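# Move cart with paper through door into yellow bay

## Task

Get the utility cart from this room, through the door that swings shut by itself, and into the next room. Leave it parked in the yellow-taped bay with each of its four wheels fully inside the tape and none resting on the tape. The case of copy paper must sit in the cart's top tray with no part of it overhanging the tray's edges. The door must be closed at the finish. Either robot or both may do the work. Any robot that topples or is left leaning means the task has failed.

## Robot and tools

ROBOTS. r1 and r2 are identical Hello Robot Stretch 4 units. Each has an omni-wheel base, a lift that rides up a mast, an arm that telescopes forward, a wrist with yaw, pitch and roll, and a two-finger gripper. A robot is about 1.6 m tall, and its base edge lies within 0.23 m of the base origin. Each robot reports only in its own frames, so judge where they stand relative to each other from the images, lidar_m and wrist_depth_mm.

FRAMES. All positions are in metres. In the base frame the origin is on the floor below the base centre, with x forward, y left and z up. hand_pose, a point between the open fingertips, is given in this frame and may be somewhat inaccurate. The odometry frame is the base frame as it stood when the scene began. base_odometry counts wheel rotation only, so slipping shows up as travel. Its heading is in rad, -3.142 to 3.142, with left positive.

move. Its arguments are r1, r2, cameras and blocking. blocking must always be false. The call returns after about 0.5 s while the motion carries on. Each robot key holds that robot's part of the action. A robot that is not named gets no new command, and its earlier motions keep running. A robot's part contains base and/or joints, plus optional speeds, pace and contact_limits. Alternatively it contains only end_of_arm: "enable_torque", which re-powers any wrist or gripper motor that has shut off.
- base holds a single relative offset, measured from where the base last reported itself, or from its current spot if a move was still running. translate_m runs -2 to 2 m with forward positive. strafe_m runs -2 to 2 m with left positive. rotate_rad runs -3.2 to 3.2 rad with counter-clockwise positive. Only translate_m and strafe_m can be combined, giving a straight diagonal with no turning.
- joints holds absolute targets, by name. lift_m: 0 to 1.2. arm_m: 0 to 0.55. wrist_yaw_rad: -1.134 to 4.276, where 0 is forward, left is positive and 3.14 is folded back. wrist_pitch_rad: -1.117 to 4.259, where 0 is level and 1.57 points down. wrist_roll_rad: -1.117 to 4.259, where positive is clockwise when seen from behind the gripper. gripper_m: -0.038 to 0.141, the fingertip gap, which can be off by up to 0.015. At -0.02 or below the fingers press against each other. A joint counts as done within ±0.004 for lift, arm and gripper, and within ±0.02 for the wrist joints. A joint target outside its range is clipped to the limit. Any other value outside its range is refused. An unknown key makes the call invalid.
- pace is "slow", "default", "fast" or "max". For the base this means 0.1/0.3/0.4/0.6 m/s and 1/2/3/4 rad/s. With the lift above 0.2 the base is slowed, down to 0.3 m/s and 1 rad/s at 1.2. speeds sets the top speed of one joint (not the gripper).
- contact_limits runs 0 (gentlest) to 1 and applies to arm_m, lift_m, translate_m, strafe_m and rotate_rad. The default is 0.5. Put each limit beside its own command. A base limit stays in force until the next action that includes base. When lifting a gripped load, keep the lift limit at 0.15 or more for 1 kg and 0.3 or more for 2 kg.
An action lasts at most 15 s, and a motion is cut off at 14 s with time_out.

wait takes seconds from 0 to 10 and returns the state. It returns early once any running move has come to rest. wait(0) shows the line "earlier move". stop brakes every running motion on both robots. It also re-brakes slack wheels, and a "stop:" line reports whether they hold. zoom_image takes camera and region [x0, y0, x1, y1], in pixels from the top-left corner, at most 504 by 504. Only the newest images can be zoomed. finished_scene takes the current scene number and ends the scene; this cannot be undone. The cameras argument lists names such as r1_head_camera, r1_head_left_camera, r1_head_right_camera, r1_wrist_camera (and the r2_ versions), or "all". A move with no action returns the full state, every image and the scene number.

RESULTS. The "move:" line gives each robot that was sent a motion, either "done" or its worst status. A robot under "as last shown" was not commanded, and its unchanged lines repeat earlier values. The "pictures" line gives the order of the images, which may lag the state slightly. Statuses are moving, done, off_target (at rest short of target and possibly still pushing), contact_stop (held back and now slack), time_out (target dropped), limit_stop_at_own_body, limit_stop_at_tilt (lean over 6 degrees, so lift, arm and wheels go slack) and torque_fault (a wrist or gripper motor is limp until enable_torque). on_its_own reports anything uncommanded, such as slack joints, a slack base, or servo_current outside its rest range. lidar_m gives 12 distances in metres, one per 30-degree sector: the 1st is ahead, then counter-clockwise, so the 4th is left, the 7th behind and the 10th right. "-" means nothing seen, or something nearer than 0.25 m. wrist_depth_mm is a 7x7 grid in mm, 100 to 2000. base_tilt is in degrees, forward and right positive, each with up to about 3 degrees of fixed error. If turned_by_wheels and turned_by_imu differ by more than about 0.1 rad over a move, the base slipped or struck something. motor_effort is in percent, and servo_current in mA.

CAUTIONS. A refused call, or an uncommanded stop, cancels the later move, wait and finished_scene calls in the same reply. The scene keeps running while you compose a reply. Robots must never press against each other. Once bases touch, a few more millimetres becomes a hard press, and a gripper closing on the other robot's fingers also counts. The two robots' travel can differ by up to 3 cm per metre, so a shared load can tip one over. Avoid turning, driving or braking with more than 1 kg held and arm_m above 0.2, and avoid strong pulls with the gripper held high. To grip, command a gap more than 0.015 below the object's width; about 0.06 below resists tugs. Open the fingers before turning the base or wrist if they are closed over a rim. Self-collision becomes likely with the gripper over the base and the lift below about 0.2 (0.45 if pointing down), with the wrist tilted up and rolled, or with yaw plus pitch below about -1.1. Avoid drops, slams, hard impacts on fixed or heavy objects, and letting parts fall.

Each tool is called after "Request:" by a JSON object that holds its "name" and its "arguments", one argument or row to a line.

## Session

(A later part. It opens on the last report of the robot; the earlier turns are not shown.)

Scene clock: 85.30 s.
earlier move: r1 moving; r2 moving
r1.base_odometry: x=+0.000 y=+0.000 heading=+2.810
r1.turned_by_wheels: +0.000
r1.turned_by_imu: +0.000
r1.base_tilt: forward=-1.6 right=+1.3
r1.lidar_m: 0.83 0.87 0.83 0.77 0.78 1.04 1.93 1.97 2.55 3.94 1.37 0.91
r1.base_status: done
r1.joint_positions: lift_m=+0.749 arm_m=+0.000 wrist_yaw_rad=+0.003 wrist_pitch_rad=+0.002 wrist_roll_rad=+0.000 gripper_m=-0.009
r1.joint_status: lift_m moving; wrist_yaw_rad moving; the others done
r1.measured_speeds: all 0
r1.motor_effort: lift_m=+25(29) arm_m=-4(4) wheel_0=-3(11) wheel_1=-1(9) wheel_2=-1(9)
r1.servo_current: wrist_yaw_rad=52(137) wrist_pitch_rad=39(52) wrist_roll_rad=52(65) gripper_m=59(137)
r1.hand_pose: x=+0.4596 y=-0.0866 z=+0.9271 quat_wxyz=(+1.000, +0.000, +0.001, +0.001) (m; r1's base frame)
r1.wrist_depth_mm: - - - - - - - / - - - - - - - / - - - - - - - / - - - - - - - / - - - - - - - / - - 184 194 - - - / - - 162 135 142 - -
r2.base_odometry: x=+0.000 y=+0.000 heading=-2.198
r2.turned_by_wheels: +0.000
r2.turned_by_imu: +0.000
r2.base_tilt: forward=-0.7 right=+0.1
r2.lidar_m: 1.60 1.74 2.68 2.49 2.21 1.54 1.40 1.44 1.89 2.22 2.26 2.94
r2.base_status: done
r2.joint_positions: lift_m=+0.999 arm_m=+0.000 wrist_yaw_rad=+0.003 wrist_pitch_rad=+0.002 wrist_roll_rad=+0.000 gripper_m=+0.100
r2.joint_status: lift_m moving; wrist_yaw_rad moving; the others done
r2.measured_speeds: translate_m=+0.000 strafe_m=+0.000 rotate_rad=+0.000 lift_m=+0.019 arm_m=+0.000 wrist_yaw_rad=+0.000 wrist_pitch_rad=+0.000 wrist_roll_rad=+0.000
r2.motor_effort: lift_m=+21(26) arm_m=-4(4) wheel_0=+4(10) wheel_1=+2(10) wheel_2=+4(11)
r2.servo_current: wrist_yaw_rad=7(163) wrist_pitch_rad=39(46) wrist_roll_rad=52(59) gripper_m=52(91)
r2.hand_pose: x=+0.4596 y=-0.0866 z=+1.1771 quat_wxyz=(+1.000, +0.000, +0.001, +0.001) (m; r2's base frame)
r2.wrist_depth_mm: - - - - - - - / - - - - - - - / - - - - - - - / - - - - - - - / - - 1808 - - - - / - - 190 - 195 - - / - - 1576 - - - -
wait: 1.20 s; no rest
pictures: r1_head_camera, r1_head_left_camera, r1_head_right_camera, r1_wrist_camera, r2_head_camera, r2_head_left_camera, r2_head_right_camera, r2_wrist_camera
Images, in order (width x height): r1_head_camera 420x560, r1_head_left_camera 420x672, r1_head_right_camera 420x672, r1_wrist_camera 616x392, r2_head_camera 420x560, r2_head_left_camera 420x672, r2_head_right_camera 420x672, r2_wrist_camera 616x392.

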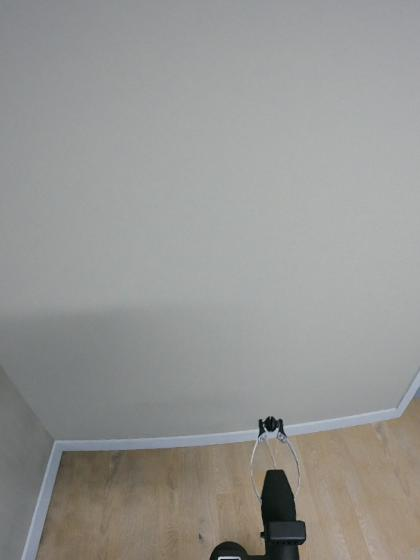

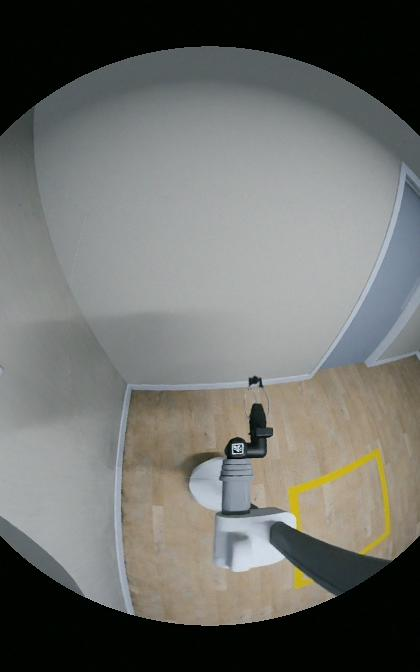

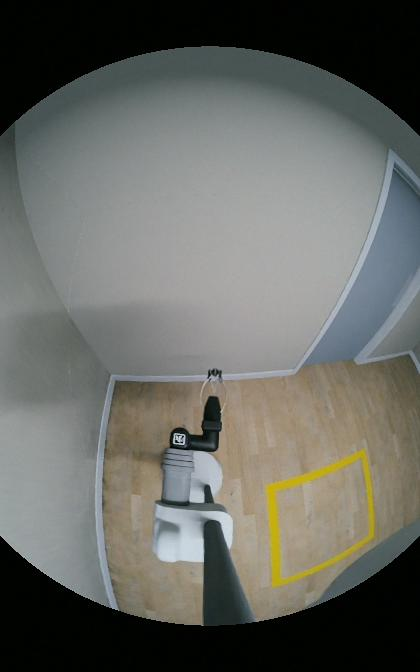

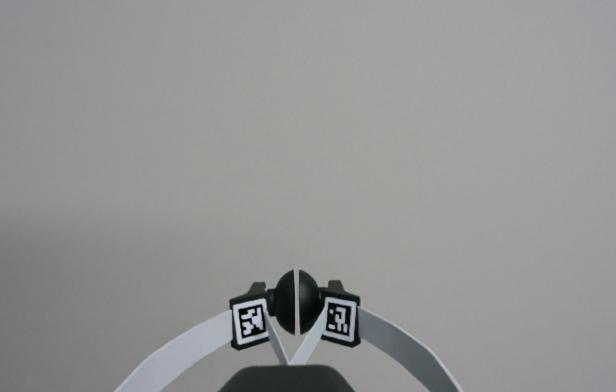

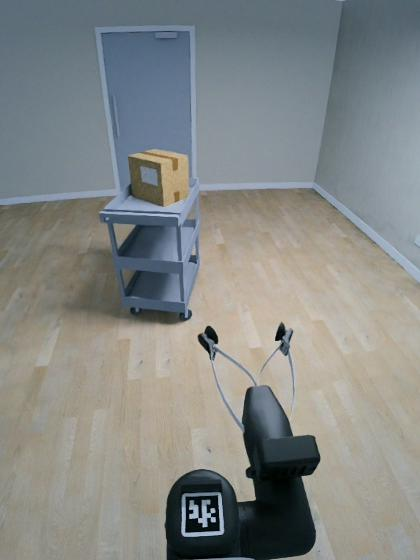

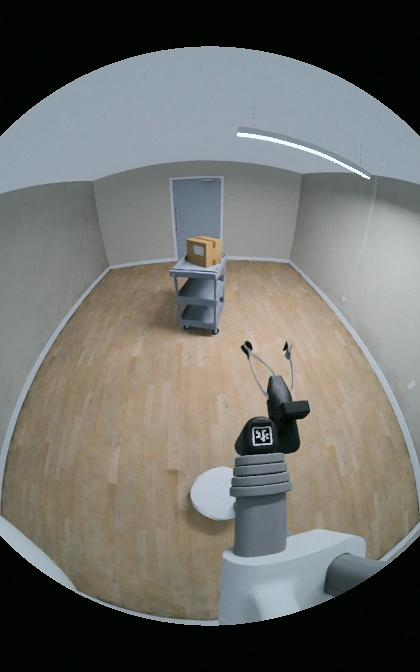

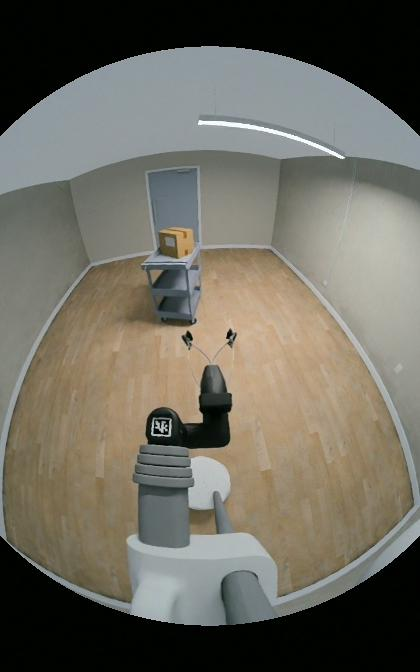

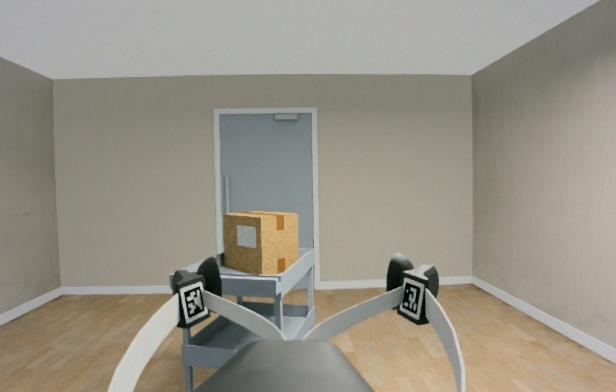

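Request:
{"name": "move", "arguments": {
  "r1": {"base":{"rotate_rad":0.08}},
  "r2": {"base":{"translate_m":0.45,"strafe_m":0.42},"joints":{"lift_m":0.72,"wrist_roll_rad":1.57}},
  "blocking": false
}}

Request:
{"name": "wait", "arguments": {
  "seconds": 1
}}

Request:
{"name": "move", "arguments": {
  "r1": {"base":{"strafe_m":-1.05}},
  "blocking": false
}}

Request:
{"name": "wait", "arguments": {
  "seconds": 4
}}

Request:
{"name": "wait", "arguments": {
  "seconds": 4,
  "cameras": ["all"]
}}

Scene clock: 100.93 s.
earlier move: r1 done; r2 done
move: r1 moving; r2 moving
r1.base_odometry: x=+0.000 y=+0.000 heading=+2.889
r1.turned_by_wheels: +0.080
r1.turned_by_imu: +0.080
r1.base_tilt: forward=-1.6 right=+1.3
r1.lidar_m: 0.85 0.88 0.81 0.77 0.80 1.11 1.90 2.03 2.69 3.65 1.26 0.87
r1.base_status: rotate_rad moving
r1.joint_positions: lift_m=+0.749 arm_m=+0.000 wrist_yaw_rad=+0.003 wrist_pitch_rad=+0.002 wrist_roll_rad=+0.000 gripper_m=-0.009
r1.joint_status: all done
r1.measured_speeds: all 0
r1.motor_effort: lift_m=+25(25) arm_m=-4(4) wheel_0=-4(8) wheel_1=-2(8) wheel_2=+0(7)
r1.servo_current: wrist_yaw_rad=46(65) wrist_pitch_rad=46(52) wrist_roll_rad=46(78) gripper_m=46(59)
r1.hand_pose: x=+0.4595 y=-0.0867 z=+0.9271 quat_wxyz=(+1.000, +0.000, +0.001, +0.001) (m; r1's base frame)
r1.wrist_depth_mm: - - - - - - - / - - - - - - - / - - - - - - - / - - - - - - - / - - - - - - - / - - 184 195 - - - / - - 162 135 142 - -
r2.base_odometry: x=+0.004 y=-0.032 heading=-2.199
r2.turned_by_wheels: +0.000
r2.turned_by_imu: +0.000
r2.base_tilt: forward=-0.7 right=+0.0
r2.lidar_m: 1.57 1.73 2.70 2.44 2.28 1.54 1.41 1.47 1.90 2.24 2.28 2.96
r2.base_status: translate_m moving; strafe_m moving
r2.joint_positions: lift_m=+0.962 arm_m=+0.000 wrist_yaw_rad=+0.003 wrist_pitch_rad=+0.002 wrist_roll_rad=+0.589 gripper_m=+0.100
r2.joint_status: lift_m moving; wrist_roll_rad moving; the others done
r2.measured_speeds: translate_m=+0.093 strafe_m=+0.085 rotate_rad=+0.006 lift_m=-0.146 arm_m=+0.000 wrist_yaw_rad=+0.000 wrist_pitch_rad=+0.000 wrist_roll_rad=+1.820
r2.motor_effort: lift_m=+12(21) arm_m=-4(4) wheel_0=-7(8) wheel_1=+10(11) wheel_2=-10(10)
r2.servo_current: wrist_yaw_rad=59(59) wrist_pitch_rad=39(46) wrist_roll_rad=98(111) gripper_m=59(59)
r2.hand_pose: x=+0.4595 y=-0.0867 z=+1.1401 quat_wxyz=(+0.957, +0.290, +0.001, +0.001) (m; r2's base frame)
r2.wrist_depth_mm: - - - - - - - / - - - - - - - / - - - - - - - / - - - - - - - / - - - 1756 - - - / - - 193 1397 193 - 1756 / - - - - - 1863 1499
pictures: none

Scene clock: 101.13 s.
earlier move: r1 done; r2 moving
r1.base_odometry: x=+0.000 y=+0.000 heading=+2.889
r1.turned_by_wheels: +0.000
r1.turned_by_imu: +0.000
r1.base_tilt: forward=-1.6 right=+1.3
r1.lidar_m: 0.83 0.89 0.83 0.77 0.81 1.12 1.93 2.03 2.74 3.65 1.23 0.90
r1.base_status: done
r1.joint_positions: lift_m=+0.749 arm_m=+0.000 wrist_yaw_rad=+0.003 wrist_pitch_rad=+0.002 wrist_roll_rad=+0.000 gripper_m=-0.009
r1.joint_status: all done
r1.measured_speeds: all 0
r1.motor_effort: lift_m=+25(25) arm_m=-4(4) wheel_0=-3(8) wheel_1=-1(8) wheel_2=+0(7)
r1.servo_current: wrist_yaw_rad=59(65) wrist_pitch_rad=46(52) wrist_roll_rad=46(78) gripper_m=52(59)
r1.hand_pose: x=+0.4595 y=-0.0867 z=+0.9271 quat_wxyz=(+1.000, +0.000, +0.001, +0.001) (m; r1's base frame)
r1.wrist_depth_mm: - - - - - - - / - - - - - - - / - - - - - - - / - - - - - - - / - - - - - - - / - - 183 195 - - - / - - 162 135 142 - -
r2.base_odometry: x=+0.008 y=-0.064 heading=-2.198
r2.turned_by_wheels: +0.000
r2.turned_by_imu: +0.000
r2.base_tilt: forward=-0.7 right=+0.1
r2.lidar_m: 1.58 1.71 2.66 2.43 2.31 1.58 1.45 1.50 1.92 2.24 2.32 3.01
r2.base_status: translate_m moving; strafe_m moving
r2.joint_positions: lift_m=+0.926 arm_m=+0.000 wrist_yaw_rad=+0.003 wrist_pitch_rad=+0.002 wrist_roll_rad=+0.953 gripper_m=+0.100
r2.joint_status: lift_m moving; wrist_roll_rad moving; the others done
r2.measured_speeds: translate_m=+0.130 strafe_m=+0.122 rotate_rad=-0.001 lift_m=-0.206 arm_m=+0.000 wrist_yaw_rad=+0.000 wrist_pitch_rad=+0.000 wrist_roll_rad=+1.820
r2.motor_effort: lift_m=+8(21) arm_m=-4(4) wheel_0=-4(8) wheel_1=+10(11) wheel_2=-11(12)
r2.servo_current: wrist_yaw_rad=46(59) wrist_pitch_rad=46(46) wrist_roll_rad=78(111) gripper_m=46(59)
r2.hand_pose: x=+0.4595 y=-0.0867 z=+1.1039 quat_wxyz=(+0.888, +0.459, +0.001, +0.001) (m; r2's base frame)
r2.wrist_depth_mm: - - - - - - - / - - - - - - - / - - - - - - - / - - - - - - 1921 / - - - 1708 - - 1618 / - - 193 1397 192 1808 1464 / - - - - - 1537 1308
wait: 0.20 of 1 s (r1 has come to rest)
pictures: none

Scene clock: 101.63 s.
earlier move: r2 moving
move: r1 moving
r1.base_odometry: x=+0.009 y=+0.035 heading=+2.889
r1.turned_by_wheels: +0.000
r1.turned_by_imu: +0.000
r1.base_tilt: forward=-1.6 right=+1.3
r1.lidar_m: 0.83 0.86 0.88 0.81 0.85 1.13 1.91 2.01 2.73 3.65 1.26 0.88
r1.base_status: strafe_m moving
r1.joint_positions: lift_m=+0.749 arm_m=+0.000 wrist_yaw_rad=+0.003 wrist_pitch_rad=+0.002 wrist_roll_rad=+0.000 gripper_m=-0.009
r1.joint_status: not commanded
r1.measured_speeds: translate_m=+0.000 strafe_m=-0.142 rotate_rad=-0.002 lift_m=+0.000 arm_m=+0.000 wrist_yaw_rad=+0.000 wrist_pitch_rad=+0.000 wrist_roll_rad=+0.000
r1.motor_effort: lift_m=+25(25) arm_m=-4(4) wheel_0=+10(10) wheel_1=-7(9) wheel_2=+0(1)
r1.servo_current: wrist_yaw_rad=52(59) wrist_pitch_rad=33(52) wrist_roll_rad=52(59) gripper_m=52(52)
r1.hand_pose: x=+0.4595 y=-0.0867 z=+0.9271 quat_wxyz=(+1.000, +0.000, +0.001, +0.001) (m; r1's base frame)
r1.wrist_depth_mm: - - - - - - - / - - - - - - - / - - - - - - - / - - - - - - - / - - - - - - - / - - 184 194 - - - / - - 163 135 142 - -
r2.base_odometry: x=+0.023 y=-0.187 heading=-2.198
r2.turned_by_wheels: +0.000
r2.turned_by_imu: +0.000
r2.base_tilt: forward=-0.7 right=+0.0
r2.lidar_m: 1.47 3.77 2.55 2.36 2.45 1.69 1.52 1.60 2.04 2.34 2.42 3.05
r2.base_status: translate_m moving; strafe_m moving
r2.joint_positions: lift_m=+0.800 arm_m=+0.000 wrist_yaw_rad=+0.003 wrist_pitch_rad=+0.002 wrist_roll_rad=+1.567 gripper_m=+0.100
r2.joint_status: lift_m moving; wrist_roll_rad moving
r2.measured_speeds: translate_m=+0.221 strafe_m=+0.207 rotate_rad=+0.000 lift_m=-0.224 arm_m=+0.000 wrist_yaw_rad=+0.000 wrist_pitch_rad=+0.000 wrist_roll_rad=+0.048
r2.motor_effort: lift_m=+12(15) arm_m=-4(4) wheel_0=-4(9) wheel_1=+9(12) wheel_2=-10(12)
r2.servo_current: wrist_yaw_rad=46(52) wrist_pitch_rad=39(46) wrist_roll_rad=59(98) gripper_m=52(52)
r2.hand_pose: x=+0.4595 y=-0.0867 z=+0.9777 quat_wxyz=(+0.708, +0.706, +0.001, +0.000) (m; r2's base frame)
r2.wrist_depth_mm: - - - - - 1983 1366 / - - - - - 1983 1366 / - - - - - - 1336 / - - - - - 1863 1336 / - - - 1661 1808 - 1308 / - - 193 - 193 1366 1366 / - - - - - - 1366
pictures: none

Scene clock: 103.93 s.
earlier move: r1 moving; r2 done
r1.base_odometry: x=+0.171 y=+0.663 heading=+2.889
r1.turned_by_wheels: +0.000
r1.turned_by_imu: -0.003
r1.base_tilt: forward=-1.6 right=+1.3
r1.lidar_m: 0.85 0.89 1.23 1.45 1.51 2.00 1.92 2.00 2.69 3.25 1.41 0.91
r1.base_status: strafe_m moving
r1.joint_positions: lift_m=+0.749 arm_m=+0.000 wrist_yaw_rad=+0.003 wrist_pitch_rad=+0.002 wrist_roll_rad=+0.000 gripper_m=-0.009
r1.joint_status: not commanded
r1.measured_speeds: translate_m=+0.000 strafe_m=-0.300 rotate_rad=+0.001 lift_m=+0.000 arm_m=+0.000 wrist_yaw_rad=+0.000 wrist_pitch_rad=+0.000 wrist_roll_rad=+0.000
r1.motor_effort: lift_m=+25(25) arm_m=-4(4) wheel_0=+5(10) wheel_1=-6(11) wheel_2=-1(2)
r1.servo_current: wrist_yaw_rad=39(72) wrist_pitch_rad=39(52) wrist_roll_rad=52(65) gripper_m=39(59)
r1.hand_pose: x=+0.4595 y=-0.0867 z=+0.9271 quat_wxyz=(+1.000, +0.000, +0.001, +0.001) (m; r1's base frame)
r1.wrist_depth_mm: - - - - - - - / - - - - - - - / - - - - - - - / - - - - - - - / - - - - - - - / - - 184 195 181 - - / - - 162 135 142 - -
r2.base_odometry: x=+0.076 y=-0.611 heading=-2.199
r2.turned_by_wheels: +0.000
r2.turned_by_imu: +0.001
r2.base_tilt: forward=-0.7 right=+0.0
r2.lidar_m: 1.18 3.37 2.30 2.09 2.13 2.04 1.90 1.96 2.47 2.59 2.66 1.22
r2.base_status: done
r2.joint_positions: lift_m=+0.720 arm_m=+0.000 wrist_yaw_rad=+0.003 wrist_pitch_rad=+0.002 wrist_roll_rad=+1.568 gripper_m=+0.100
r2.joint_status: all done
r2.measured_speeds: all 0
r2.motor_effort: lift_m=+14(16) arm_m=-4(4) wheel_0=-4(9) wheel_1=+2(12) wheel_2=-5(12)
r2.servo_current: wrist_yaw_rad=46(59) wrist_pitch_rad=33(46) wrist_roll_rad=39(98) gripper_m=46(59)
r2.hand_pose: x=+0.4595 y=-0.0867 z=+0.8981 quat_wxyz=(+0.708, +0.706, +0.001, +0.000) (m; r2's base frame)
r2.wrist_depth_mm: - - - - - 1756 1255 / - - - - - 1756 1255 / - - - 1229 - 991 1008 / - - - 1255 - 1008 1138 / - - - - - 1661 1118 / - - 193 - 194 1618 1229 / - - - - - 1921 1255
wait: 2.30 of 4 s (r2 has come to rest)
pictures: none

Scene clock: 105.97 s.
earlier move: r1 done
r1.base_odometry: x=+0.262 y=+1.017 heading=+2.889
r1.turned_by_wheels: +0.000
r1.turned_by_imu: -0.002
r1.base_tilt: forward=-1.6 right=+1.3
r1.lidar_m: 0.85 0.90 1.22 1.82 1.88 1.99 1.90 1.98 2.67 2.89 1.35 0.99
r1.base_status: done
r1.joint_positions: lift_m=+0.749 arm_m=+0.000 wrist_yaw_rad=+0.003 wrist_pitch_rad=+0.002 wrist_roll_rad=+0.000 gripper_m=-0.009
r1.joint_status: not commanded
r1.measured_speeds: all 0
r1.motor_effort: lift_m=+25(25) arm_m=-4(4) wheel_0=+1(10) wheel_1=+0(11) wheel_2=+0(2)
r1.servo_current: wrist_yaw_rad=52(72) wrist_pitch_rad=39(52) wrist_roll_rad=59(65) gripper_m=52(59)
r1.hand_pose: x=+0.4595 y=-0.0867 z=+0.9271 quat_wxyz=(+1.000, +0.000, +0.001, +0.001) (m; r1's base frame)
r1.wrist_depth_mm: - - 647 - - - - / - - 654 - - - - / - - 647 - - - - / - - 654 - - - - / - - 654 - - - - / - - 188 195 - - - / - - 163 151 142 - -
r2.base_odometry: x=+0.076 y=-0.611 heading=-2.199
r2.turned_by_wheels: +0.000
r2.turned_by_imu: +0.000
r2.base_tilt: forward=-0.7 right=+0.1
r2.lidar_m: 1.19 3.35 2.30 2.11 2.16 2.06 1.89 1.96 2.50 2.60 2.64 1.24
r2.base_status: done
r2.joint_positions: lift_m=+0.720 arm_m=+0.000 wrist_yaw_rad=+0.003 wrist_pitch_rad=+0.002 wrist_roll_rad=+1.568 gripper_m=+0.100
r2.joint_status: all done
r2.measured_speeds: all 0
r2.motor_effort: lift_m=+14(16) arm_m=-4(4) wheel_0=-4(9) wheel_1=+2(12) wheel_2=-5(12)
r2.servo_current: wrist_yaw_rad=59(59) wrist_pitch_rad=39(46) wrist_roll_rad=52(98) gripper_m=46(59)
r2.hand_pose: x=+0.4595 y=-0.0867 z=+0.8981 quat_wxyz=(+0.708, +0.706, +0.001, +0.000) (m; r2's base frame)
r2.wrist_depth_mm: - - - - - 1756 1205 / - - - - - 1808 1229 / - - - 1229 - 1008 1025 / - - - 1255 - 1025 1138 / - - - - - 1756 1138 / - - 193 - 193 1576 1255 / - - - - - 1921 1281
wait: 2.03 of 4 s (r1 has come to rest)
pictures: r1_head_camera, r1_head_left_camera, r1_head_right_camera, r1_wrist_camera, r2_head_camera, r2_head_left_camera, r2_head_right_camera, r2_wrist_camera
Images, in order (width x height): r1_head_camera 420x560, r1_head_left_camera 420x672, r1_head_right_camera 420x672, r1_wrist_camera 616x392, r2_head_camera 420x560, r2_head_left_camera 420x672, r2_head_right_camera 420x672, r2_wrist_camera 616x392.

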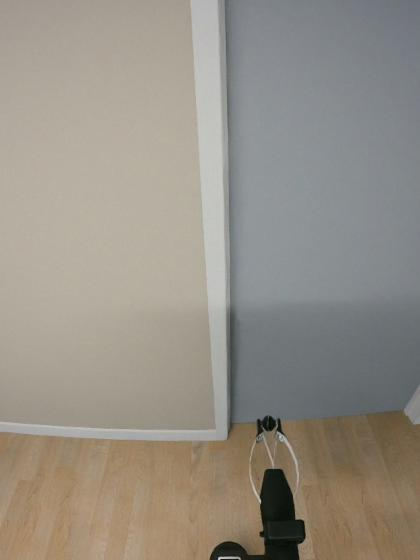

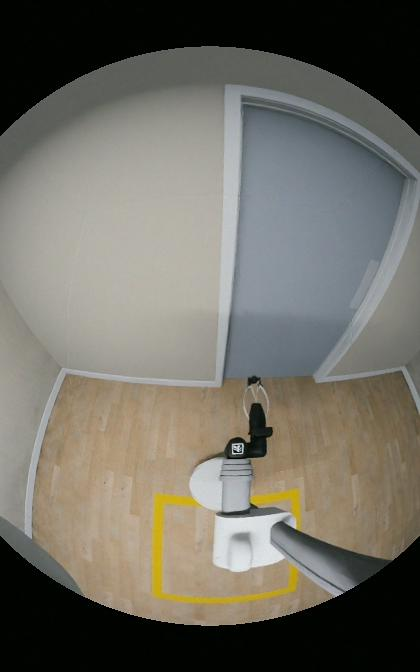

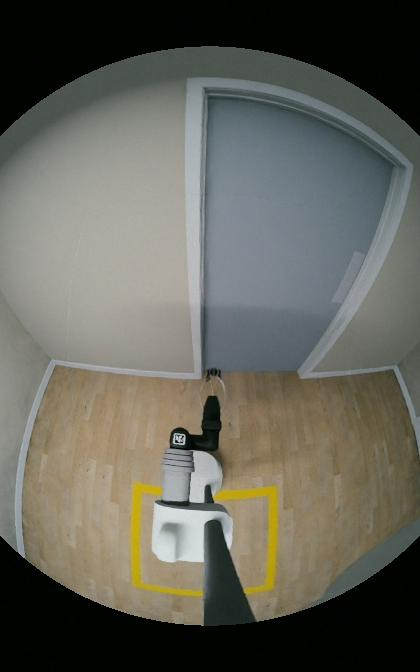

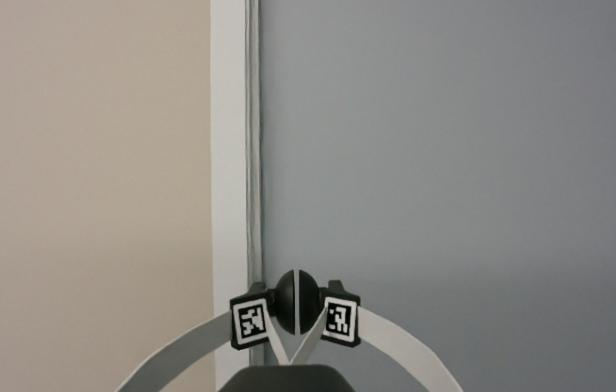

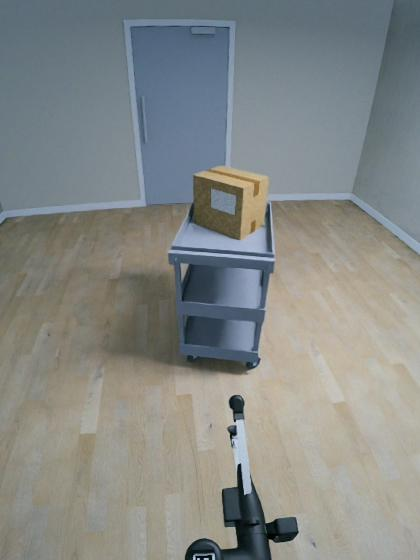

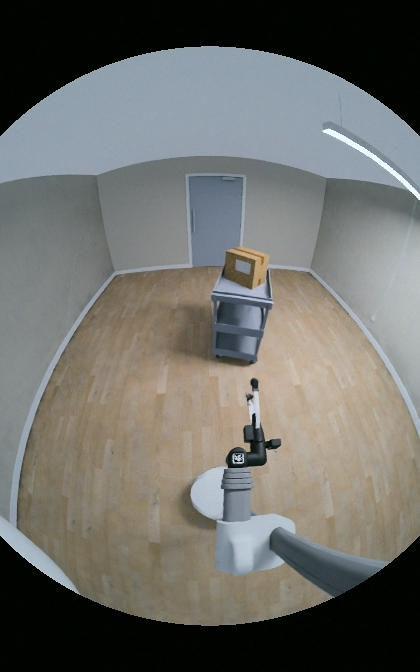

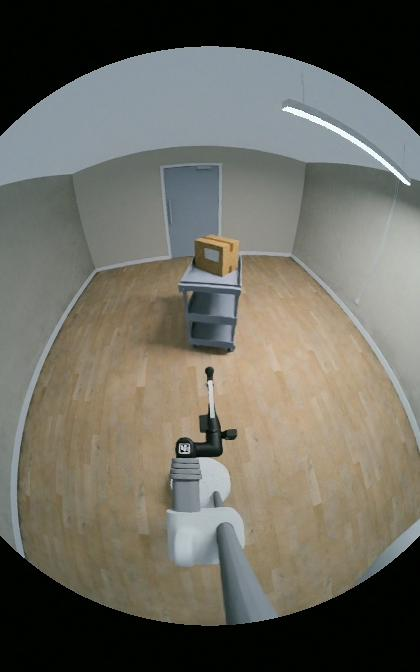

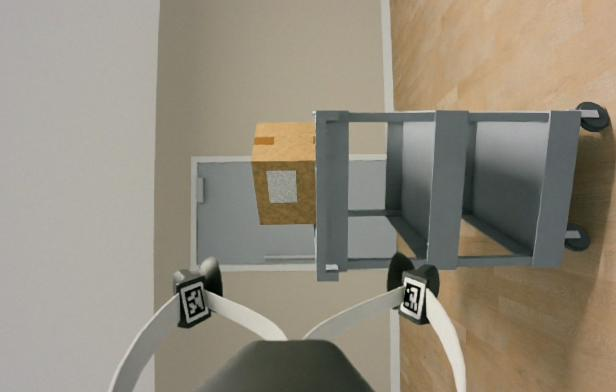

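Request:
{"name": "move", "arguments": {
  "r1": {"base":{"strafe_m":-0.72,"translate_m":0.05}},
  "blocking": false,
  "cameras": ["r2_head_camera","r2_wrist_camera"]
}}

Request:
{"name": "zoom_image", "arguments": {
  "camera": "r2_wrist_camera",
  "region": [230, 90, 420, 300]
}}

Request:
{"name": "zoom_image", "arguments": {
  "camera": "r2_head_camera",
  "region": [150, 150, 290, 290]
}}

Request:
{"name": "wait", "arguments": {
  "seconds": 3,
  "cameras": ["r1_head_camera","r1_head_left_camera","r1_wrist_camera"]
}}

Scene clock: 116.03 s.
move: r1 moving
r1.base_odometry: x=+0.268 y=+1.051 heading=+2.889
r1.turned_by_wheels: +0.000
r1.turned_by_imu: -0.001
r1.base_tilt: forward=-1.6 right=+1.2
r1.lidar_m: 0.86 0.88 1.22 1.84 1.90 2.00 1.91 2.00 2.69 2.82 1.32 0.99
r1.base_status: translate_m moving; strafe_m moving
r1.joint_positions: lift_m=+0.749 arm_m=+0.000 wrist_yaw_rad=+0.003 wrist_pitch_rad=+0.002 wrist_roll_rad=+0.000 gripper_m=-0.009
r1.joint_status: not commanded
r1.measured_speeds: translate_m=+0.009 strafe_m=-0.134 rotate_rad=+0.002 lift_m=+0.000 arm_m=+0.000 wrist_yaw_rad=+0.000 wrist_pitch_rad=+0.000 wrist_roll_rad=+0.000
r1.motor_effort: lift_m=+25(25) arm_m=-4(4) wheel_0=+11(11) wheel_1=-8(8) wheel_2=-2(4)
r1.servo_current: wrist_yaw_rad=52(52) wrist_pitch_rad=46(46) wrist_roll_rad=39(65) gripper_m=46(52)
r1.hand_pose: x=+0.4595 y=-0.0867 z=+0.9271 quat_wxyz=(+1.000, +0.000, +0.001, +0.001) (m; r1's base frame)
r1.wrist_depth_mm: - - 647 - - - - / - - 654 - - - - / - - 647 - - - - / - - 699 - - - - / - - 699 - - - - / - - 189 194 - - - / - - 163 135 142 - -
r2: as last shown
r2.lidar_m: 1.18 3.38 2.29 2.11 2.18 2.05 1.89 1.93 2.50 2.58 2.65 1.20
r2.motor_effort: lift_m=+14(14) arm_m=-4(4) wheel_0=-5(5) wheel_1=+2(2) wheel_2=-4(5)
r2.servo_current: wrist_yaw_rad=52(52) wrist_pitch_rad=33(39) wrist_roll_rad=33(52) gripper_m=52(52)
r2.wrist_depth_mm: - - - - - 1808 1229 / - - - - - 1756 1229 / - - - 1229 - 1008 1008 / - - - 1229 - 1025 1118 / - - - - - 1708 1138 / - - 192 - 193 1537 1255 / - - - - - 1921 1255
pictures: r2_head_camera, r2_wrist_camera
Images, in order (width x height): r2_head_camera 420x560, r2_wrist_camera 616x392.

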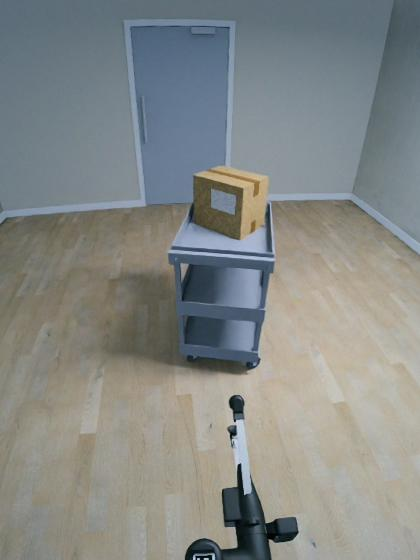

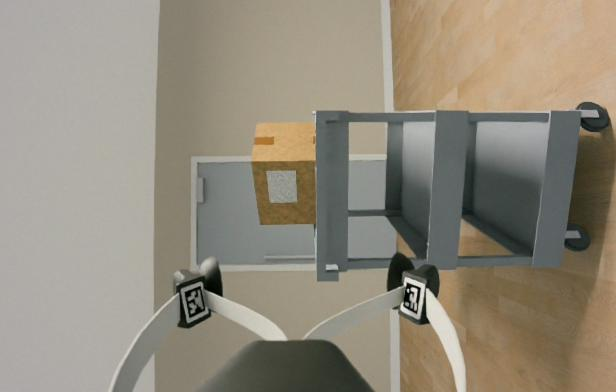

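Scaled by 2.400.

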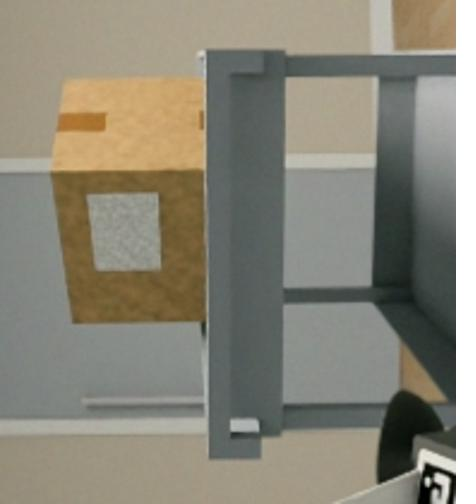

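Scaled by 3.600 from the camera's 420x560 image, which has a finer 1200x1600 frame.

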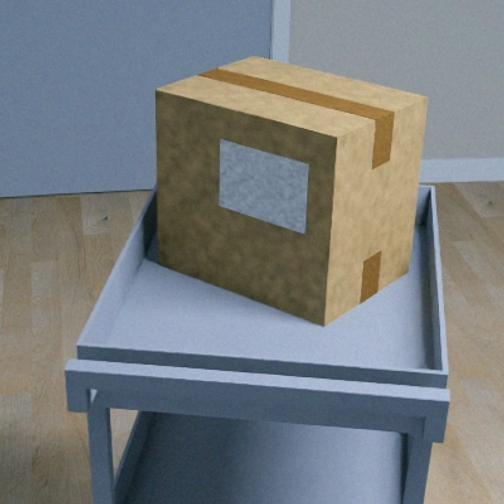

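Scene clock: 119.03 s.
earlier move: r1 moving
r1.base_odometry: x=+0.393 y=+1.726 heading=+2.889
r1.turned_by_wheels: +0.000
r1.turned_by_imu: -0.004
r1.base_tilt: forward=-1.6 right=+1.3
r1.lidar_m: 0.91 0.94 1.16 2.53 2.61 2.06 1.93 2.01 2.27 2.16 1.25 0.89
r1.base_status: translate_m moving; strafe_m moving
r1.joint_positions: lift_m=+0.750 arm_m=+0.000 wrist_yaw_rad=+0.003 wrist_pitch_rad=+0.002 wrist_roll_rad=+0.000 gripper_m=-0.009
r1.joint_status: not commanded
r1.measured_speeds: translate_m=+0.000 strafe_m=-0.001 rotate_rad=+0.001 lift_m=+0.000 arm_m=+0.000 wrist_yaw_rad=+0.000 wrist_pitch_rad=+0.000 wrist_roll_rad=+0.000
r1.motor_effort: lift_m=+24(25) arm_m=-4(4) wheel_0=-1(13) wheel_1=-2(10) wheel_2=-2(4)
r1.servo_current: wrist_yaw_rad=46(78) wrist_pitch_rad=39(52) wrist_roll_rad=46(65) gripper_m=46(52)
r1.hand_pose: x=+0.4595 y=-0.0867 z=+0.9272 quat_wxyz=(+1.000, +0.000, +0.001, +0.001) (m; r1's base frame)
r1.wrist_depth_mm: - - - - 699 - - / - - - - 707 - - / - - - - 707 - - / - - - - 707 - - / - - - - 699 - - / - - 185 195 661 - - / - - 163 135 142 - -
r2.base_odometry: x=+0.076 y=-0.611 heading=-2.199
r2.turned_by_wheels: +0.000
r2.turned_by_imu: +0.000
r2.base_tilt: forward=-0.7 right=+0.0
r2.lidar_m: 1.20 3.39 2.31 2.10 2.15 2.03 1.90 1.96 2.49 2.57 2.66 1.20
r2.base_status: not commanded
r2.joint_positions: lift_m=+0.720 arm_m=+0.000 wrist_yaw_rad=+0.003 wrist_pitch_rad=+0.002 wrist_roll_rad=+1.568 gripper_m=+0.100
r2.joint_status: not commanded
r2.measured_speeds: all 0
r2.motor_effort: lift_m=+15(15) arm_m=-4(4) wheel_0=-5(5) wheel_1=+2(2) wheel_2=-4(5)
r2.servo_current: wrist_yaw_rad=52(59) wrist_pitch_rad=39(52) wrist_roll_rad=59(65) gripper_m=52(59)
r2.hand_pose: x=+0.4595 y=-0.0867 z=+0.8981 quat_wxyz=(+0.708, +0.706, +0.001, +0.000) (m; r2's base frame)
r2.wrist_depth_mm: - - - - - 1756 1255 / - - - - - 1808 1229 / - - - 1205 - 1008 1025 / - - - 1229 - 1025 1138 / - - - - - 1708 1118 / - - 193 - 193 1576 1281 / - - - - - - 1255
wait: 3.00 s; no rest
pictures: r1_head_camera, r1_head_left_camera, r1_wrist_camera
Images, in order (width x height): r1_head_camera 420x560, r1_head_left_camera 420x672, r1_wrist_camera 616x392.

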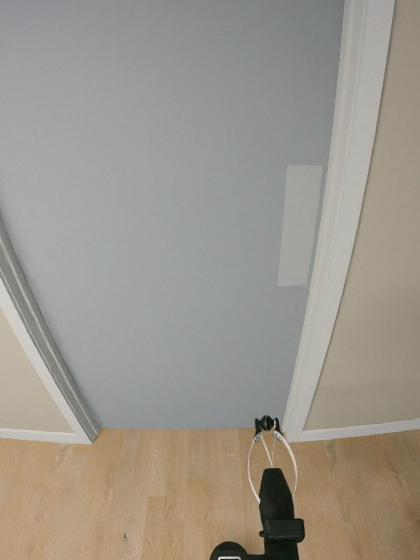

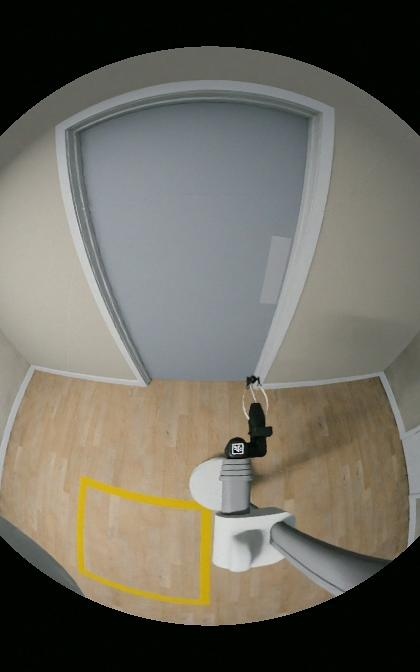

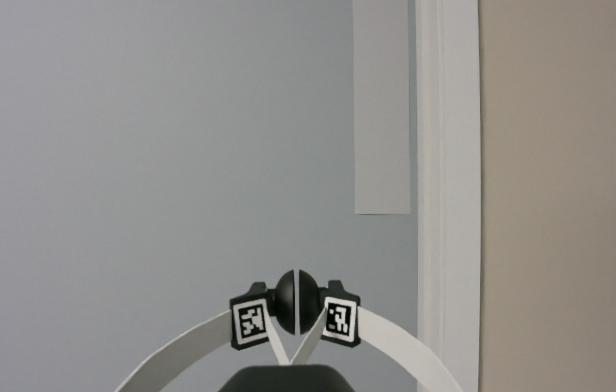

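Request:
{"name": "move", "arguments": {
  "r1": {"base":{"translate_m":0.78,"strafe_m":0.08}},
  "r2": {"base":{"translate_m":0.6},"joints":{"lift_m":0.685}},
  "blocking": false
}}

Request:
{"name": "wait", "arguments": {
  "seconds": 3.2
}}

Request:
{"name": "wait", "arguments": {
  "seconds": 2,
  "cameras": ["r1_head_camera","r1_head_right_camera","r2_head_camera","r2_wrist_camera","r2_head_left_camera"]
}}

Scene clock: 172.77 s.
earlier move: r1 done
move: r1 moving; r2 moving
r1.base_odometry: x=+0.362 y=+1.731 heading=+2.889
r1.turned_by_wheels: +0.000
r1.turned_by_imu: +0.000
r1.base_tilt: forward=-1.6 right=+1.3
r1.lidar_m: 0.88 0.89 1.13 2.52 2.63 2.06 1.98 2.07 2.28 2.18 1.24 0.85
r1.base_status: translate_m moving; strafe_m moving
r1.joint_positions: lift_m=+0.750 arm_m=+0.000 wrist_yaw_rad=+0.003 wrist_pitch_rad=+0.002 wrist_roll_rad=+0.000 gripper_m=-0.009
r1.joint_status: not commanded
r1.measured_speeds: translate_m=+0.122 strafe_m=+0.011 rotate_rad=-0.003 lift_m=+0.000 arm_m=+0.000 wrist_yaw_rad=+0.000 wrist_pitch_rad=+0.000 wrist_roll_rad=+0.000
r1.motor_effort: lift_m=+24(24) arm_m=-4(4) wheel_0=+8(8) wheel_1=+7(8) wheel_2=-9(9)
r1.servo_current: wrist_yaw_rad=52(65) wrist_pitch_rad=46(46) wrist_roll_rad=46(52) gripper_m=59(59)
r1.hand_pose: x=+0.4595 y=-0.0867 z=+0.9272 quat_wxyz=(+1.000, +0.000, +0.001, +0.001) (m; r1's base frame)
r1.wrist_depth_mm: - - - - 668 - - / - - - - 676 603 - / - - - - 683 603 - / - - - - 683 609 - / - - - - - 609 - / - - 185 195 654 615 - / - - 163 135 142 - -
r2.base_odometry: x=+0.057 y=-0.636 heading=-2.199
r2.turned_by_wheels: +0.000
r2.turned_by_imu: +0.001
r2.base_tilt: forward=-0.7 right=+0.0
r2.lidar_m: 1.15 3.39 2.31 2.11 2.16 2.08 1.91 1.95 2.52 2.60 2.66 1.18
r2.base_status: translate_m moving
r2.joint_positions: lift_m=+0.690 arm_m=+0.000 wrist_yaw_rad=+0.003 wrist_pitch_rad=+0.002 wrist_roll_rad=+1.568 gripper_m=+0.100
r2.joint_status: lift_m moving
r2.measured_speeds: translate_m=+0.122 strafe_m=-0.001 rotate_rad=+0.001 lift_m=-0.059 arm_m=+0.000 wrist_yaw_rad=+0.000 wrist_pitch_rad=+0.000 wrist_roll_rad=+0.000
r2.motor_effort: lift_m=+12(16) arm_m=-4(4) wheel_0=+8(9) wheel_1=+7(8) wheel_2=-13(13)
r2.servo_current: wrist_yaw_rad=52(59) wrist_pitch_rad=46(46) wrist_roll_rad=33(59) gripper_m=52(59)
r2.hand_pose: x=+0.4595 y=-0.0867 z=+0.8680 quat_wxyz=(+0.708, +0.706, +0.001, +0.000) (m; r2's base frame)
r2.wrist_depth_mm: - - - - - 1708 1205 / - - - - - 1756 1205 / - - - 1182 1430 991 - / - - - 1205 1618 - 1078 / - - - - - 1756 1098 / - - 193 - 193 1537 1205 / - - - - - 1921 1229
pictures: none

Scene clock: 175.77 s.
earlier move: r1 limit_stop_at_tilt; r2 done
r1.base_odometry: x=-0.259 y=+1.817 heading=+2.789
r1.turned_by_wheels: -0.100
r1.turned_by_imu: -0.147
r1.base_tilt: forward=-1.6 right=+1.3
r1.lidar_m: 0.37 0.36 0.40 0.64 2.49 2.87 2.61 2.65 2.50 2.24 0.41 0.46
r1.base_status: translate_m limit_stop_at_tilt; strafe_m limit_stop_at_tilt
r1.joint_positions: lift_m=+0.750 arm_m=-0.001 wrist_yaw_rad=-0.003 wrist_pitch_rad=+0.001 wrist_roll_rad=+0.000 gripper_m=-0.010
r1.joint_status: not commanded
r1.measured_speeds: translate_m=+0.016 strafe_m=+0.007 rotate_rad=+0.001 lift_m=-0.003 arm_m=+0.000 wrist_yaw_rad=+0.000 wrist_pitch_rad=+0.000 wrist_roll_rad=+0.000
r1.on_its_own: the wheels are slack since a limit_stop_at_tilt; lift_m is slack since a limit_stop_at_tilt; arm_m is slack since a limit_stop_at_tilt
r1.motor_effort: lift_m=+19(24) arm_m=-1(17) wheel_0=+0(8) wheel_1=+0(11) wheel_2=+1(25)
r1.servo_current: wrist_yaw_rad=52(111) wrist_pitch_rad=39(78) wrist_roll_rad=52(78) gripper_m=39(59)
r1.hand_pose: x=+0.4578 y=-0.0882 z=+0.9275 quat_wxyz=(+1.000, +0.000, +0.000, -0.001) (m; r1's base frame)
r1.wrist_depth_mm: 183 198 216 237 264 294 - / 183 199 217 239 263 296 - / 186 200 216 239 265 294 - / 186 200 217 239 265 296 - / 185 200 218 239 265 298 - / 183 200 211 192 266 300 - / 183 198 182 187 163 306 -
r2.base_odometry: x=-0.277 y=-1.096 heading=-2.199
r2.turned_by_wheels: +0.000
r2.turned_by_imu: +0.001
r2.base_tilt: forward=-0.7 right=+0.0
r2.lidar_m: 0.62 3.35 2.38 2.18 2.23 2.69 2.48 2.56 2.76 2.54 2.61 0.61
r2.base_status: done
r2.joint_positions: lift_m=+0.685 arm_m=+0.000 wrist_yaw_rad=+0.003 wrist_pitch_rad=+0.002 wrist_roll_rad=+1.568 gripper_m=+0.100
r2.joint_status: all done
r2.measured_speeds: all 0
r2.motor_effort: lift_m=+15(16) arm_m=-4(4) wheel_0=+2(11) wheel_1=+2(9) wheel_2=-3(14)
r2.servo_current: wrist_yaw_rad=46(59) wrist_pitch_rad=39(46) wrist_roll_rad=52(59) gripper_m=59(59)
r2.hand_pose: x=+0.4595 y=-0.0867 z=+0.8630 quat_wxyz=(+0.708, +0.706, +0.001, +0.000) (m; r2's base frame)
r2.wrist_depth_mm: - - - 387 389 392 389 / - - - 399 - - - / - - 647 407 1008 - - / - - 741 427 1042 - 424 / - - - 445 442 - 436 / - - 193 449 192 - 459 / - - - - 477 488 477
wait: 3.00 of 3.2 s (r2 has come to rest)
pictures: none

not run: a stop that you did not command came earlier in this reply.

Request:
{"name": "wait", "arguments": {
  "seconds": 0.3,
  "cameras": ["r1_head_camera","r1_head_right_camera","r1_head_left_camera","r1_wrist_camera","r2_head_camera","r2_wrist_camera","r2_head_left_camera"]
}}

Scene clock: 179.00 s.
earlier move: r1 limit_stop_at_tilt
r1.base_odometry: x=-0.191 y=+1.784 heading=+2.574
r1.turned_by_wheels: -0.215
r1.turned_by_imu: -0.220
r1.base_tilt: forward=-1.6 right=+1.3
r1.lidar_m: 0.36 0.34 0.37 0.57 2.18 2.67 2.58 2.54 2.77 2.29 0.72 0.48
r1.base_status: translate_m limit_stop_at_tilt; strafe_m limit_stop_at_tilt
r1.joint_positions: lift_m=+0.749 arm_m=-0.001 wrist_yaw_rad=-0.003 wrist_pitch_rad=+0.001 wrist_roll_rad=+0.000 gripper_m=-0.010
r1.joint_status: not commanded
r1.measured_speeds: translate_m=-0.027 strafe_m=+0.000 rotate_rad=-0.077 lift_m=+0.000 arm_m=+0.000 wrist_yaw_rad=+0.000 wrist_pitch_rad=+0.000 wrist_roll_rad=+0.000
r1.on_its_own: the wheels are slack since a limit_stop_at_tilt; lift_m is slack since a limit_stop_at_tilt; arm_m is slack since a limit_stop_at_tilt
r1.motor_effort: lift_m=+19(24) arm_m=+1(17) wheel_0=+0(8) wheel_1=-2(11) wheel_2=+0(25)
r1.servo_current: wrist_yaw_rad=52(111) wrist_pitch_rad=46(78) wrist_roll_rad=46(78) gripper_m=46(59)
r1.hand_pose: x=+0.4577 y=-0.0882 z=+0.9273 quat_wxyz=(+1.000, +0.000, +0.000, -0.001) (m; r1's base frame)
r1.wrist_depth_mm: 178 196 216 241 273 274 229 / 178 196 216 242 273 277 230 / 178 195 216 242 273 277 230 / 181 196 217 241 267 289 232 / 181 195 217 243 272 290 233 / 178 196 207 194 274 293 234 / 178 191 183 229 152 258 233
r2.base_odometry: x=-0.277 y=-1.096 heading=-2.199
r2.turned_by_wheels: +0.000
r2.turned_by_imu: +0.000
r2.base_tilt: forward=-0.7 right=+0.1
r2.lidar_m: 0.59 3.38 2.37 2.18 2.22 2.68 2.50 2.55 2.75 2.54 2.57 0.60
r2.base_status: done
r2.joint_positions: lift_m=+0.685 arm_m=+0.000 wrist_yaw_rad=+0.003 wrist_pitch_rad=+0.002 wrist_roll_rad=+1.568 gripper_m=+0.100
r2.joint_status: all done
r2.measured_speeds: all 0
r2.motor_effort: lift_m=+15(16) arm_m=-4(4) wheel_0=+2(11) wheel_1=+2(9) wheel_2=-3(14)
r2.servo_current: wrist_yaw_rad=52(65) wrist_pitch_rad=39(52) wrist_roll_rad=46(65) gripper_m=59(59)
r2.hand_pose: x=+0.4595 y=-0.0867 z=+0.8630 quat_wxyz=(+0.708, +0.706, +0.001, +0.000) (m; r2's base frame)
r2.wrist_depth_mm: - - - 387 389 392 394 / - - - 397 - - - / - - 647 413 1025 - - / - - 741 424 1042 - 424 / - - - 445 442 - 442 / - - 193 445 192 - 459 / - - - - 480 492 477
wait: 0.30 s; no rest
pictures: r1_head_camera, r1_head_left_camera, r1_head_right_camera, r1_wrist_camera, r2_head_camera, r2_head_left_camera, r2_wrist_camera
Images, in order (width x height): r1_head_camera 420x560, r1_head_left_camera 420x672, r1_head_right_camera 420x672, r1_wrist_camera 616x392, r2_head_camera 420x560, r2_head_left_camera 420x672, r2_wrist_camera 616x392.

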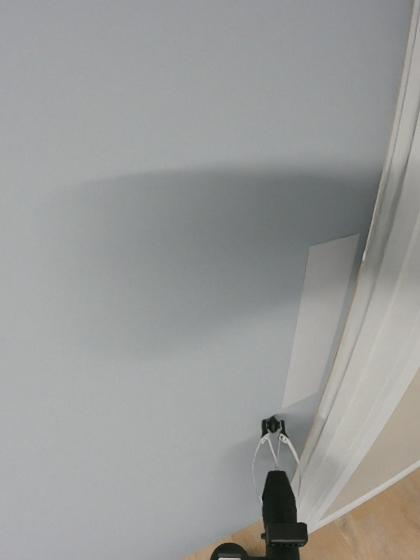

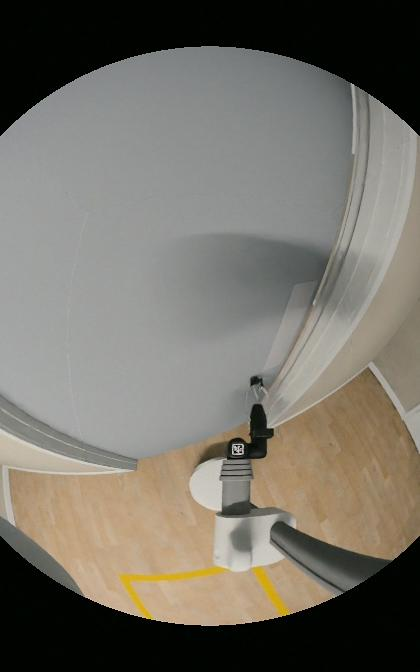

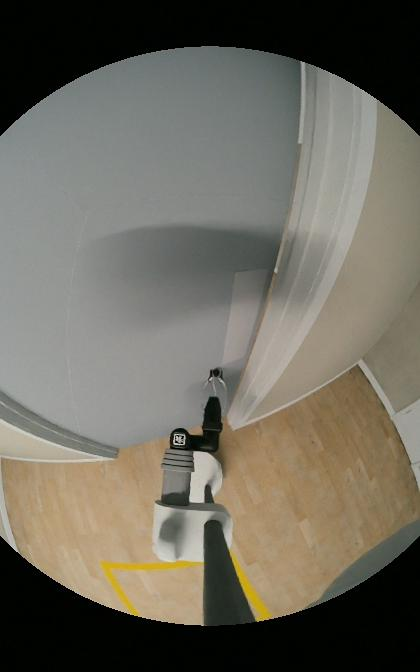

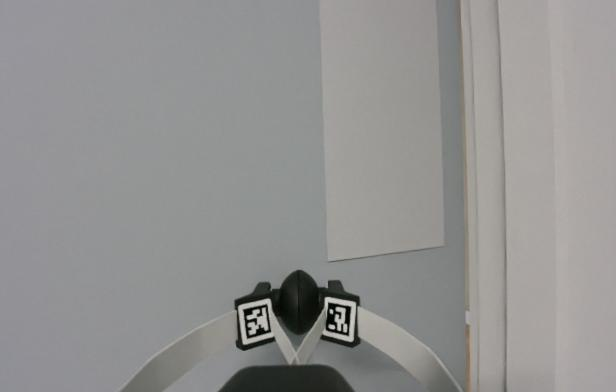

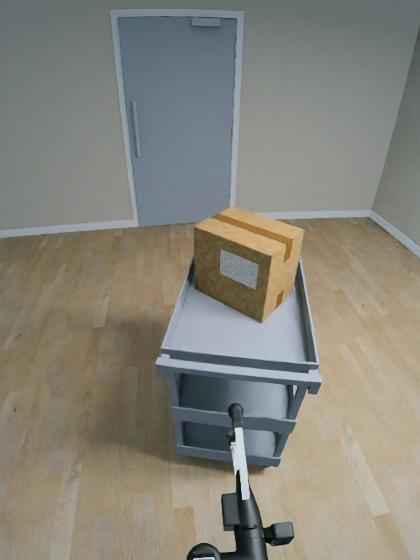

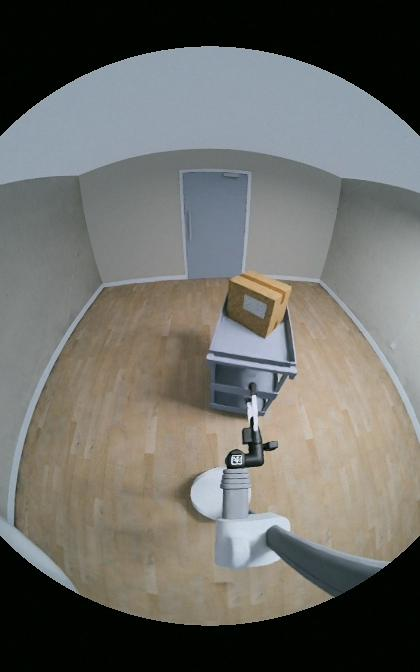

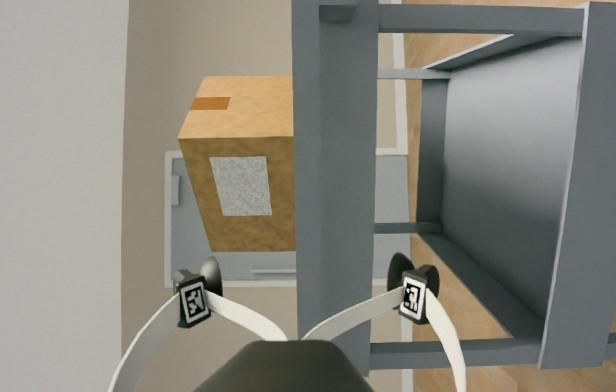

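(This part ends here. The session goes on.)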